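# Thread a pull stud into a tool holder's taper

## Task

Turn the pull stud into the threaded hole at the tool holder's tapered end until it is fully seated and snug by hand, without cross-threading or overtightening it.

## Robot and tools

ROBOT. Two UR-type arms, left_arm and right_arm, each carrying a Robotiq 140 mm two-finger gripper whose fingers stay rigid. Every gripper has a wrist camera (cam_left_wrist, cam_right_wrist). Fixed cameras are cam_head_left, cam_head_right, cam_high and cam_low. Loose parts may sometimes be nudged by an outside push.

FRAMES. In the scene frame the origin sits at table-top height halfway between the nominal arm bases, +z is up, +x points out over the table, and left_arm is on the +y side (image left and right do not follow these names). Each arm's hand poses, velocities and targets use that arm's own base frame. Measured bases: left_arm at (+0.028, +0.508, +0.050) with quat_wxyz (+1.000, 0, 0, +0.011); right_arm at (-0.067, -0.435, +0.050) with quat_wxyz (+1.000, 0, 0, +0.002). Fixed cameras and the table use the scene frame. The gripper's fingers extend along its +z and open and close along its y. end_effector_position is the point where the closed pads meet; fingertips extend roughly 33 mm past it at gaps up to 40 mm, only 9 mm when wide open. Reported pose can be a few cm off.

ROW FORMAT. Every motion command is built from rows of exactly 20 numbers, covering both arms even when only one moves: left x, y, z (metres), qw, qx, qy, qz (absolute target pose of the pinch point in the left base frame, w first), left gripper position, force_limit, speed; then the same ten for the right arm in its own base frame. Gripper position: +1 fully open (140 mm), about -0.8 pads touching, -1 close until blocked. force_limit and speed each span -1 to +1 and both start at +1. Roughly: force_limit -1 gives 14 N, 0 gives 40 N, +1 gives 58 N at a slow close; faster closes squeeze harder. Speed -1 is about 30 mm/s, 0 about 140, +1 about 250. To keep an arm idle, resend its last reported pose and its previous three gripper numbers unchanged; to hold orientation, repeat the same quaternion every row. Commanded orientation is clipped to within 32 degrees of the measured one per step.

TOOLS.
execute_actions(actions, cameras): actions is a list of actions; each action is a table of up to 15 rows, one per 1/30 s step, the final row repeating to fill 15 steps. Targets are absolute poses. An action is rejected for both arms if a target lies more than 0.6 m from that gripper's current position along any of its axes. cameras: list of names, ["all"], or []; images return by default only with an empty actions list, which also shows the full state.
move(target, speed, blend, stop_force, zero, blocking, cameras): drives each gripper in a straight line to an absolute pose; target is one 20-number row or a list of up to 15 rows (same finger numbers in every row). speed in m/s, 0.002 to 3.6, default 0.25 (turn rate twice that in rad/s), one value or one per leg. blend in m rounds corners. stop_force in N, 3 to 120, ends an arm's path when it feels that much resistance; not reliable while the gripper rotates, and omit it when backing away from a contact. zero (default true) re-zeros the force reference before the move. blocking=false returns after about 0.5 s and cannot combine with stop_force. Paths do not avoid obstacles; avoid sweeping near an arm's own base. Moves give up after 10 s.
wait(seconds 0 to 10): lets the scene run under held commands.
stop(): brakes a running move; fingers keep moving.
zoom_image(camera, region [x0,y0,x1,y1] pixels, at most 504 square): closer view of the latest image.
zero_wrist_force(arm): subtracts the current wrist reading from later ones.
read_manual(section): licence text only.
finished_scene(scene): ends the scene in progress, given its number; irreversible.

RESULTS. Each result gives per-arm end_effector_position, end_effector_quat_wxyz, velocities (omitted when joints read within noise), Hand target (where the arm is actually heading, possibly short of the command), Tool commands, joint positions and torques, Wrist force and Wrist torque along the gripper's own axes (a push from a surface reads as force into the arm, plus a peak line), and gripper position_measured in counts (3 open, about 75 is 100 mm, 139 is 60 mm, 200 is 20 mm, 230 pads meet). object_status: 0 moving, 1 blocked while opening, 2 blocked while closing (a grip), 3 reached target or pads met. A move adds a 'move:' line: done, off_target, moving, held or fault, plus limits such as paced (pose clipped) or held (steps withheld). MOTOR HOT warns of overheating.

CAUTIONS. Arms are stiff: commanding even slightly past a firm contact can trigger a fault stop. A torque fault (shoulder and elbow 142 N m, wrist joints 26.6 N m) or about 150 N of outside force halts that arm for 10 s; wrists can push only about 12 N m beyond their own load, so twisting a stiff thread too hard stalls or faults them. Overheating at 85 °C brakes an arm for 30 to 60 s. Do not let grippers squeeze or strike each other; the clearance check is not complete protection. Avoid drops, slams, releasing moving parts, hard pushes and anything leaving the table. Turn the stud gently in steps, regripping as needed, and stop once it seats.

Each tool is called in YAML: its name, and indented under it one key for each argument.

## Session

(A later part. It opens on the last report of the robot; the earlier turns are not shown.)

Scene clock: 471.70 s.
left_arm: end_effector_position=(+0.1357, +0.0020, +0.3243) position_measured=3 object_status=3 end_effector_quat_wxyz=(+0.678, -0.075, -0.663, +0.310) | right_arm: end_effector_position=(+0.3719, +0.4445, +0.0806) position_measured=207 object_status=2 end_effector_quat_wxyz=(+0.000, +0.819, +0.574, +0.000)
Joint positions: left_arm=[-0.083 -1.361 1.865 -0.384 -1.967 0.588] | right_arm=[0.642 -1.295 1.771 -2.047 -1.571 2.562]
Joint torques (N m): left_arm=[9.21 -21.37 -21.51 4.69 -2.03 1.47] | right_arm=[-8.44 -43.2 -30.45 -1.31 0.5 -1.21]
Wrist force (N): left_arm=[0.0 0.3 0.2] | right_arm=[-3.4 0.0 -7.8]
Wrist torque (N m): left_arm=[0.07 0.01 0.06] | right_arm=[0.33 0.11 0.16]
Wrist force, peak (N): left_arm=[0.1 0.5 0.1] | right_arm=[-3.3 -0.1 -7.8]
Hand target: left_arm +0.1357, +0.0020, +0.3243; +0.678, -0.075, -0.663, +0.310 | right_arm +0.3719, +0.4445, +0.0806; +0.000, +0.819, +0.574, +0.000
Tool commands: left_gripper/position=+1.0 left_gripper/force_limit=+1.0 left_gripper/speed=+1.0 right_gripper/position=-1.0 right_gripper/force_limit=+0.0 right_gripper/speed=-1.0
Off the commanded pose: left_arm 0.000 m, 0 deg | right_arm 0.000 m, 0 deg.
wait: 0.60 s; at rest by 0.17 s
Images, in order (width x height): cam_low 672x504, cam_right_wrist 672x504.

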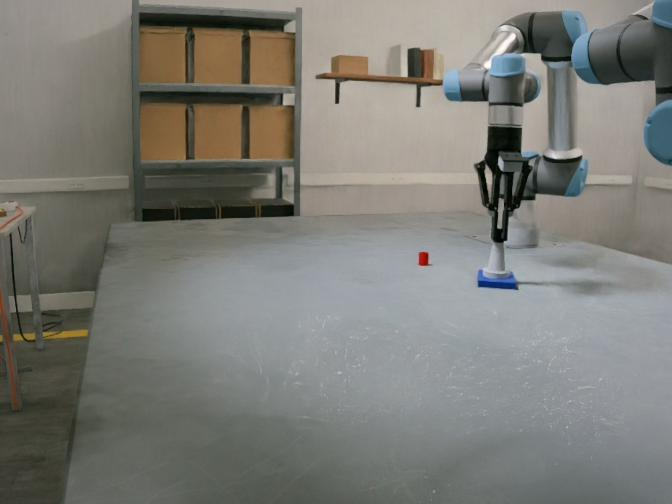

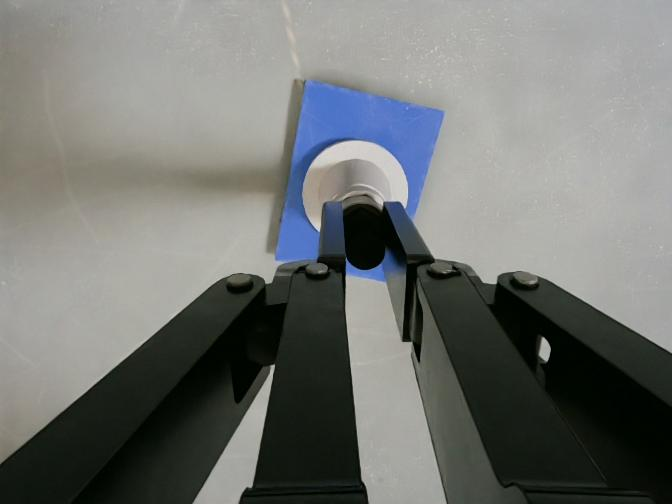

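move:
  target:
    - [0.1357,0.0020,0.3243,0.678,-0.075,-0.663,0.310,1,1,1,0.37193,0.4445,0.0806,0,0.88701,0.46175,0,-1,0,-1]
  speed: 0.15
  stop_force: 25

Scene clock: 477.90 s.
left_arm: end_effector_position=(+0.1357, +0.0020, +0.3243) position_measured=3 object_status=3 end_effector_quat_wxyz=(+0.678, -0.075, -0.663, +0.310) | right_arm: end_effector_position=(+0.3719, +0.4445, +0.0806) position_measured=207 object_status=2 end_effector_quat_wxyz=(+0.000, +0.887, +0.462, +0.000)
Joint positions: left_arm=[-0.083 -1.361 1.865 -0.384 -1.967 0.588] | right_arm=[0.642 -1.295 1.771 -2.047 -1.571 2.824]
Joint torques (N m): left_arm=[9.33 -21.95 -20.56 4.87 -2.06 1.52] | right_arm=[7.03 -37.44 -31.2 -1.4 -2.39 1.01]
Wrist force (N): left_arm=[-0.2 0.1 0.3] | right_arm=[-1.8 -0.1 -2.7]
Wrist torque (N m): left_arm=[0.02 0.03 0.06] | right_arm=[0.28 0.03 -0.17]
Wrist force, peak (N): left_arm=[-0.7 -0.2 0.2] | right_arm=[-3.5 0.0 -7.8]
Hand target: left_arm +0.1357, +0.0020, +0.3243; +0.678, -0.075, -0.663, +0.310 | right_arm +0.3719, +0.4445, +0.0806; +0.000, +0.887, +0.462, +0.000
Off the commanded pose: left_arm 0.000 m, 0 deg | right_arm 0.000 m, 0 deg.
move: done

move:
  target:
    - [0.1357,0.0020,0.3243,0.678,-0.075,-0.663,0.310,1,1,1,0.37194,0.4445,0.0806,0,0.91706,0.39875,0,-1,0,-1]
  speed: 0.1
  stop_force: 25
  cameras: ["cam_right_wrist"]

zoom_image:
  camera: "cam_right_wrist"
  region: [290, 130, 430, 270]

Scene clock: 486.87 s.
left_arm: end_effector_position=(+0.1357, +0.0020, +0.3243) position_measured=3 object_status=3 end_effector_quat_wxyz=(+0.678, -0.075, -0.663, +0.310) | right_arm: end_effector_position=(+0.3719, +0.4445, +0.0806) position_measured=207 object_status=2 end_effector_quat_wxyz=(+0.000, +0.917, +0.399, +0.000)
Joint positions: left_arm=[-0.083 -1.361 1.865 -0.384 -1.967 0.588] | right_arm=[0.642 -1.295 1.771 -2.047 -1.571 2.963]
Joint torques (N m): left_arm=[8.81 -21.46 -21.12 4.79 -1.97 1.52] | right_arm=[-6.75 -21.73 -31.25 -2.56 -1.95 0.76]
Wrist force (N): left_arm=[-0.2 -0.1 -0.2] | right_arm=[-3.3 0.4 -3.0]
Wrist torque (N m): left_arm=[-0.02 0.03 0.06] | right_arm=[0.22 0.09 -0.14]
Wrist force, peak (N): left_arm=[-0.2 0.5 0.2] | right_arm=[-3.4 0.5 -3.3]
Hand target: left_arm +0.1357, +0.0020, +0.3243; +0.678, -0.075, -0.663, +0.310 | right_arm +0.3719, +0.4445, +0.0806; +0.000, +0.917, +0.399, +0.000
Off the commanded pose: left_arm 0.000 m, 0 deg | right_arm 0.000 m, 0 deg.
move: done
Images, in order (width x height): cam_right_wrist 672x504.

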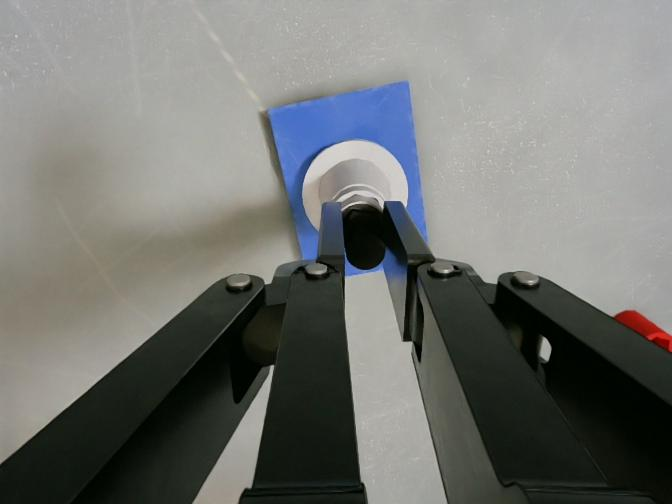

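Scaled by 3.600 from the camera's 672x504 image, which has a finer 960x720 frame.

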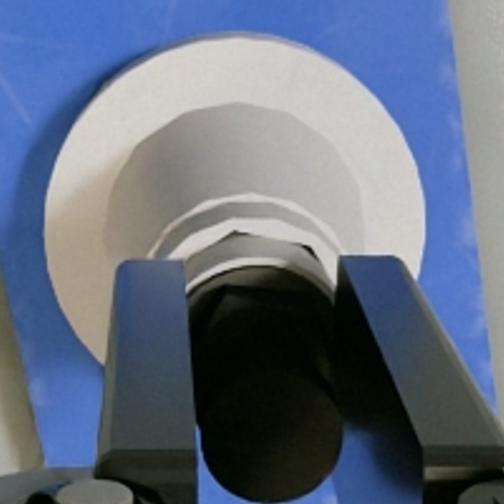

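move:
  target:
    - [0.1357,0.0020,0.3243,0.678,-0.075,-0.663,0.310,1,1,1,0.37194,0.4445,0.0806,0,0.91706,0.39875,0,-0.98,1,-1]
    - [0.1357,0.0020,0.3243,0.678,-0.075,-0.663,0.310,1,1,1,0.37194,0.4445,0.0806,0,0.95372,0.30071,0,-0.98,1,-1]
  speed: [0.1,0.12]

Scene clock: 497.20 s.
left_arm: end_effector_position=(+0.1357, +0.0020, +0.3243) position_measured=3 object_status=3 end_effector_quat_wxyz=(+0.678, -0.075, -0.663, +0.310) | right_arm: end_effector_position=(+0.3720, +0.4445, +0.0806) position_measured=208 object_status=2 end_effector_quat_wxyz=(+0.000, +0.954, +0.301, +0.000)
Joint positions: left_arm=[-0.083 -1.361 1.865 -0.384 -1.967 0.588] | right_arm=[0.642 -1.295 1.771 -2.047 -1.571 3.173]
Joint torques (N m): left_arm=[8.74 -21.76 -20.46 4.73 -2.12 1.47] | right_arm=[0.88 -26.41 -24.62 -1.19 -1.82 0.19]
Wrist force (N): left_arm=[-0.1 0.0 0.1] | right_arm=[-1.6 0.5 -1.9]
Wrist torque (N m): left_arm=[-0.02 0.01 0.06] | right_arm=[0.27 0.07 -0.01]
Wrist force, peak (N): left_arm=[-0.1 0.5 0.4] | right_arm=[-3.8 -0.1 -4.1]
Hand target: left_arm +0.1357, +0.0020, +0.3243; +0.678, -0.075, -0.663, +0.310 | right_arm +0.3719, +0.4445, +0.0806; +0.000, +0.954, +0.301, +0.000
Off the commanded pose: left_arm 0.000 m, 0 deg | right_arm 0.000 m, 0 deg.
move: done

move:
  target:
    - [0.1357,0.0020,0.3243,0.678,-0.075,-0.663,0.310,1,1,1,0.37194,0.4445,0.0806,0,0.95372,0.30071,0,-0.35,1,-0.5]
    - [0.1357,0.0020,0.3243,0.678,-0.075,-0.663,0.310,1,1,1,0.37194,0.4445,0.0806,0,0.81915,0.57358,0,-0.35,1,-0.5]
  speed: [0.1,0.5]
  cameras: ["cam_right_wrist","cam_low"]

zoom_image:
  camera: "cam_right_wrist"
  region: [310, 170, 420, 280]

zoom_image:
  camera: "cam_low"
  region: [480, 226, 520, 256]

Scene clock: 514.50 s.
left_arm: end_effector_position=(+0.1357, +0.0020, +0.3243) position_measured=3 object_status=3 end_effector_quat_wxyz=(+0.678, -0.075, -0.663, +0.310) | right_arm: end_effector_position=(+0.3719, +0.4445, +0.0806) position_measured=173 object_status=3 end_effector_quat_wxyz=(+0.000, +0.819, +0.574, +0.000)
Joint positions: left_arm=[-0.083 -1.361 1.865 -0.384 -1.967 0.588] | right_arm=[0.642 -1.295 1.771 -2.047 -1.571 2.562]
Joint torques (N m): left_arm=[8.66 -21.74 -20.8 4.67 -2.08 1.58] | right_arm=[-9.01 -46.76 -16.47 -3.59 0.14 -0.71]
Wrist force (N): left_arm=[-0.1 0.2 0.2] | right_arm=[-1.7 1.0 -1.2]
Wrist torque (N m): left_arm=[0.04 0.00 0.07] | right_arm=[0.28 0.08 0.21]
Wrist force, peak (N): left_arm=[0.0 0.7 0.1] | right_arm=[-2.0 0.0 -2.1]
Hand target: left_arm +0.1357, +0.0020, +0.3243; +0.678, -0.075, -0.663, +0.310 | right_arm +0.3719, +0.4445, +0.0806; +0.000, +0.819, +0.574, +0.000
Off the commanded pose: left_arm 0.000 m, 0 deg | right_arm 0.000 m, 0 deg.
move: done
Images, in order (width x height): cam_low 672x504, cam_right_wrist 672x504.

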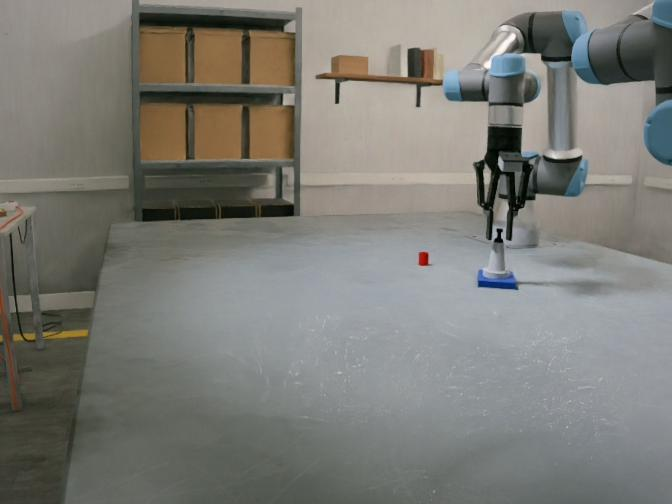

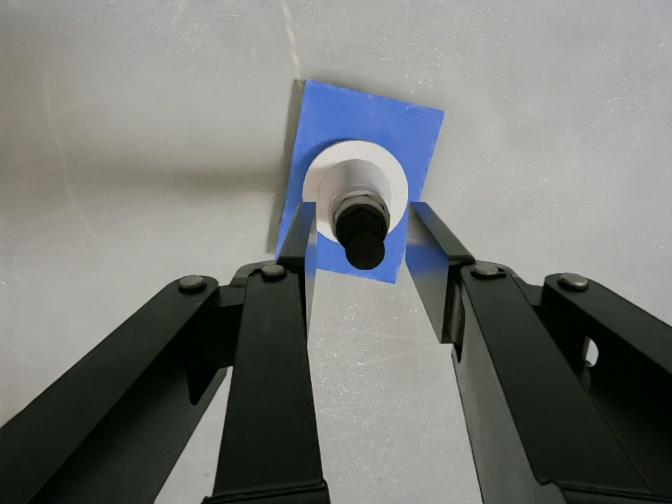

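Scaled by 4.582 from the camera's 672x504 image, which has a finer 960x720 frame.

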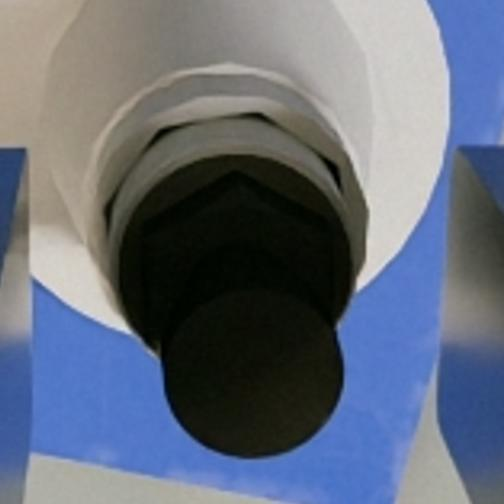

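Scaled by 12.600 from the camera's 672x504 image, which has a finer 960x720 frame.

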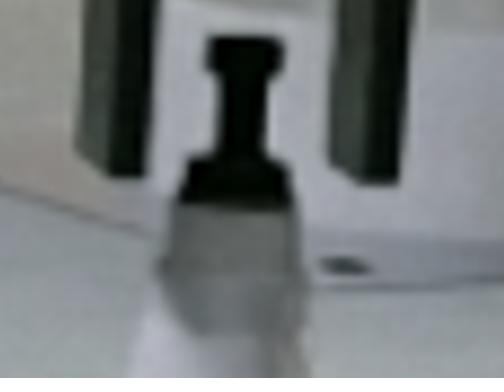

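move:
  target:
    - [0.1357,0.0020,0.3243,0.678,-0.075,-0.663,0.310,1,1,1,0.37194,0.4445,0.0806,0,0.81915,0.57358,0,-1,1,-1]
    - [0.1357,0.0020,0.3243,0.678,-0.075,-0.663,0.310,1,1,1,0.37194,0.4445,0.0806,0,0.88295,0.46947,0,-1,1,-1]
  speed: [0.1,0.12]

Scene clock: 525.30 s.
left_arm: end_effector_position=(+0.1357, +0.0020, +0.3243) position_measured=3 object_status=3 end_effector_quat_wxyz=(+0.678, -0.075, -0.663, +0.310) | right_arm: end_effector_position=(+0.3719, +0.4445, +0.0806) position_measured=209 object_status=2 end_effector_quat_wxyz=(+0.000, +0.883, +0.469, +0.000)
Joint positions: left_arm=[-0.083 -1.361 1.865 -0.384 -1.967 0.588] | right_arm=[0.642 -1.295 1.771 -2.047 -1.571 2.806]
Joint torques (N m): left_arm=[8.69 -21.44 -20.14 4.8 -2.06 1.45] | right_arm=[1.52 -34.73 -20.37 -2.49 -1.99 0.47]
Wrist force (N): left_arm=[0.0 -0.1 0.1] | right_arm=[-2.1 0.2 -4.2]
Wrist torque (N m): left_arm=[-0.02 0.00 0.06] | right_arm=[0.24 0.09 -0.34]
Wrist force, peak (N): left_arm=[-0.1 0.6 -0.3] | right_arm=[-4.6 -1.5 -12.3]
Hand target: left_arm +0.1357, +0.0020, +0.3243; +0.678, -0.075, -0.663, +0.310 | right_arm +0.3719, +0.4445, +0.0806; +0.000, +0.883, +0.469, +0.000
Off the commanded pose: left_arm 0.000 m, 0 deg | right_arm 0.000 m, 0 deg.
move: done

move:
  target:
    - [0.1357,0.0020,0.3243,0.678,-0.075,-0.663,0.310,1,1,1,0.37194,0.4445,0.0806,0,0.88295,0.46947,0,-0.3,-1,-1]
    - [0.1357,0.0020,0.3243,0.678,-0.075,-0.663,0.310,1,1,1,0.37194,0.4445,0.19,0,0.88295,0.46947,0,-0.3,-1,-1]
  speed: [0.1,0.15]
  cameras: ["cam_right_wrist","cam_low"]

zoom_image:
  camera: "cam_low"
  region: [470, 216, 530, 296]

zoom_image:
  camera: "cam_right_wrist"
  region: [290, 100, 430, 240]

Scene clock: 533.60 s.
left_arm: end_effector_position=(+0.1357, +0.0020, +0.3243) position_measured=3 object_status=3 end_effector_quat_wxyz=(+0.678, -0.075, -0.663, +0.310) | right_arm: end_effector_position=(+0.3719, +0.4445, +0.1900) position_measured=167 object_status=3 end_effector_quat_wxyz=(+0.000, +0.883, +0.469, +0.000)
Joint positions: left_arm=[-0.083 -1.361 1.865 -0.384 -1.967 0.588] | right_arm=[0.642 -1.381 1.583 -1.773 -1.571 2.806]
Joint torques (N m): left_arm=[8.68 -21.38 -20.08 4.82 -1.91 1.52] | right_arm=[0.53 -20.82 -26.2 -1.73 -0.36 -0.25]
Wrist force (N): left_arm=[0.0 0.3 0.1] | right_arm=[-1.5 0.4 -0.9]
Wrist torque (N m): left_arm=[0.04 -0.01 0.06] | right_arm=[0.10 0.07 0.34]
Wrist force, peak (N): left_arm=[-0.4 0.5 0.1] | right_arm=[-2.2 0.0 -5.2]
Hand target: left_arm +0.1357, +0.0020, +0.3243; +0.678, -0.075, -0.663, +0.310 | right_arm +0.3719, +0.4445, +0.1900; +0.000, +0.883, +0.469, +0.000
Off the commanded pose: left_arm 0.000 m, 0 deg | right_arm 0.000 m, 0 deg.
move: done
Images, in order (width x height): cam_low 672x504, cam_right_wrist 672x504.

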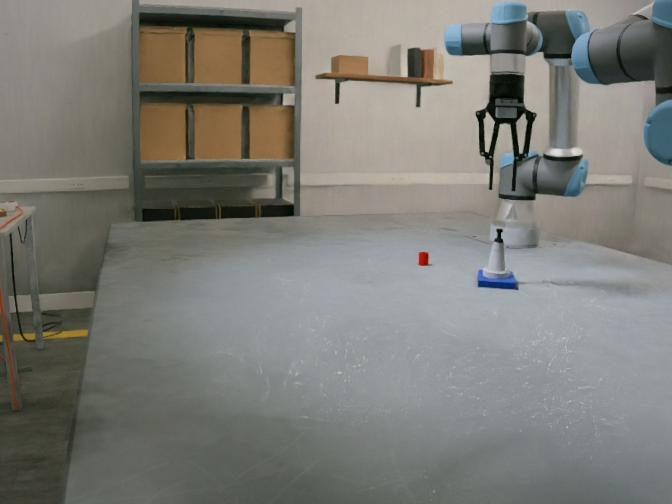

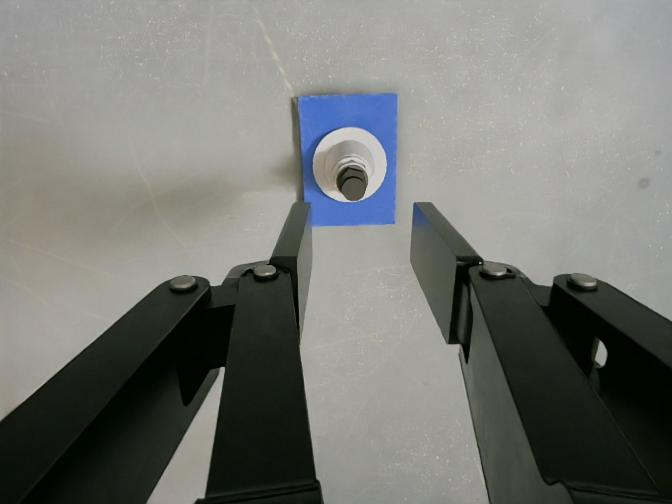

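Scaled by 6.300 from the camera's 672x504 image, which has a finer 960x720 frame.

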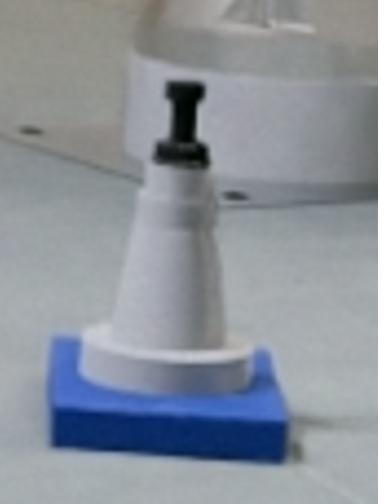

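Scaled by 3.600 from the camera's 672x504 image, which has a finer 960x720 frame.

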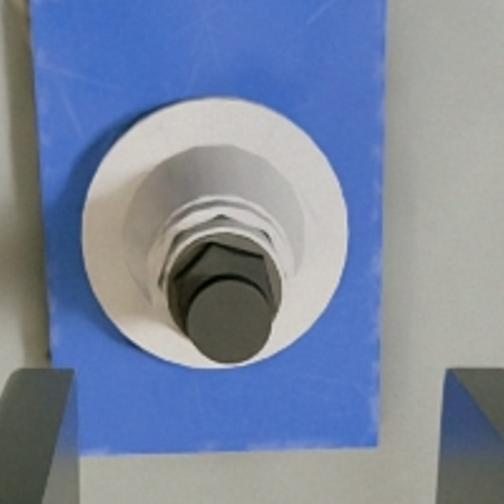

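finished_scene:
  scene: 2

The scene is finished: the task was done.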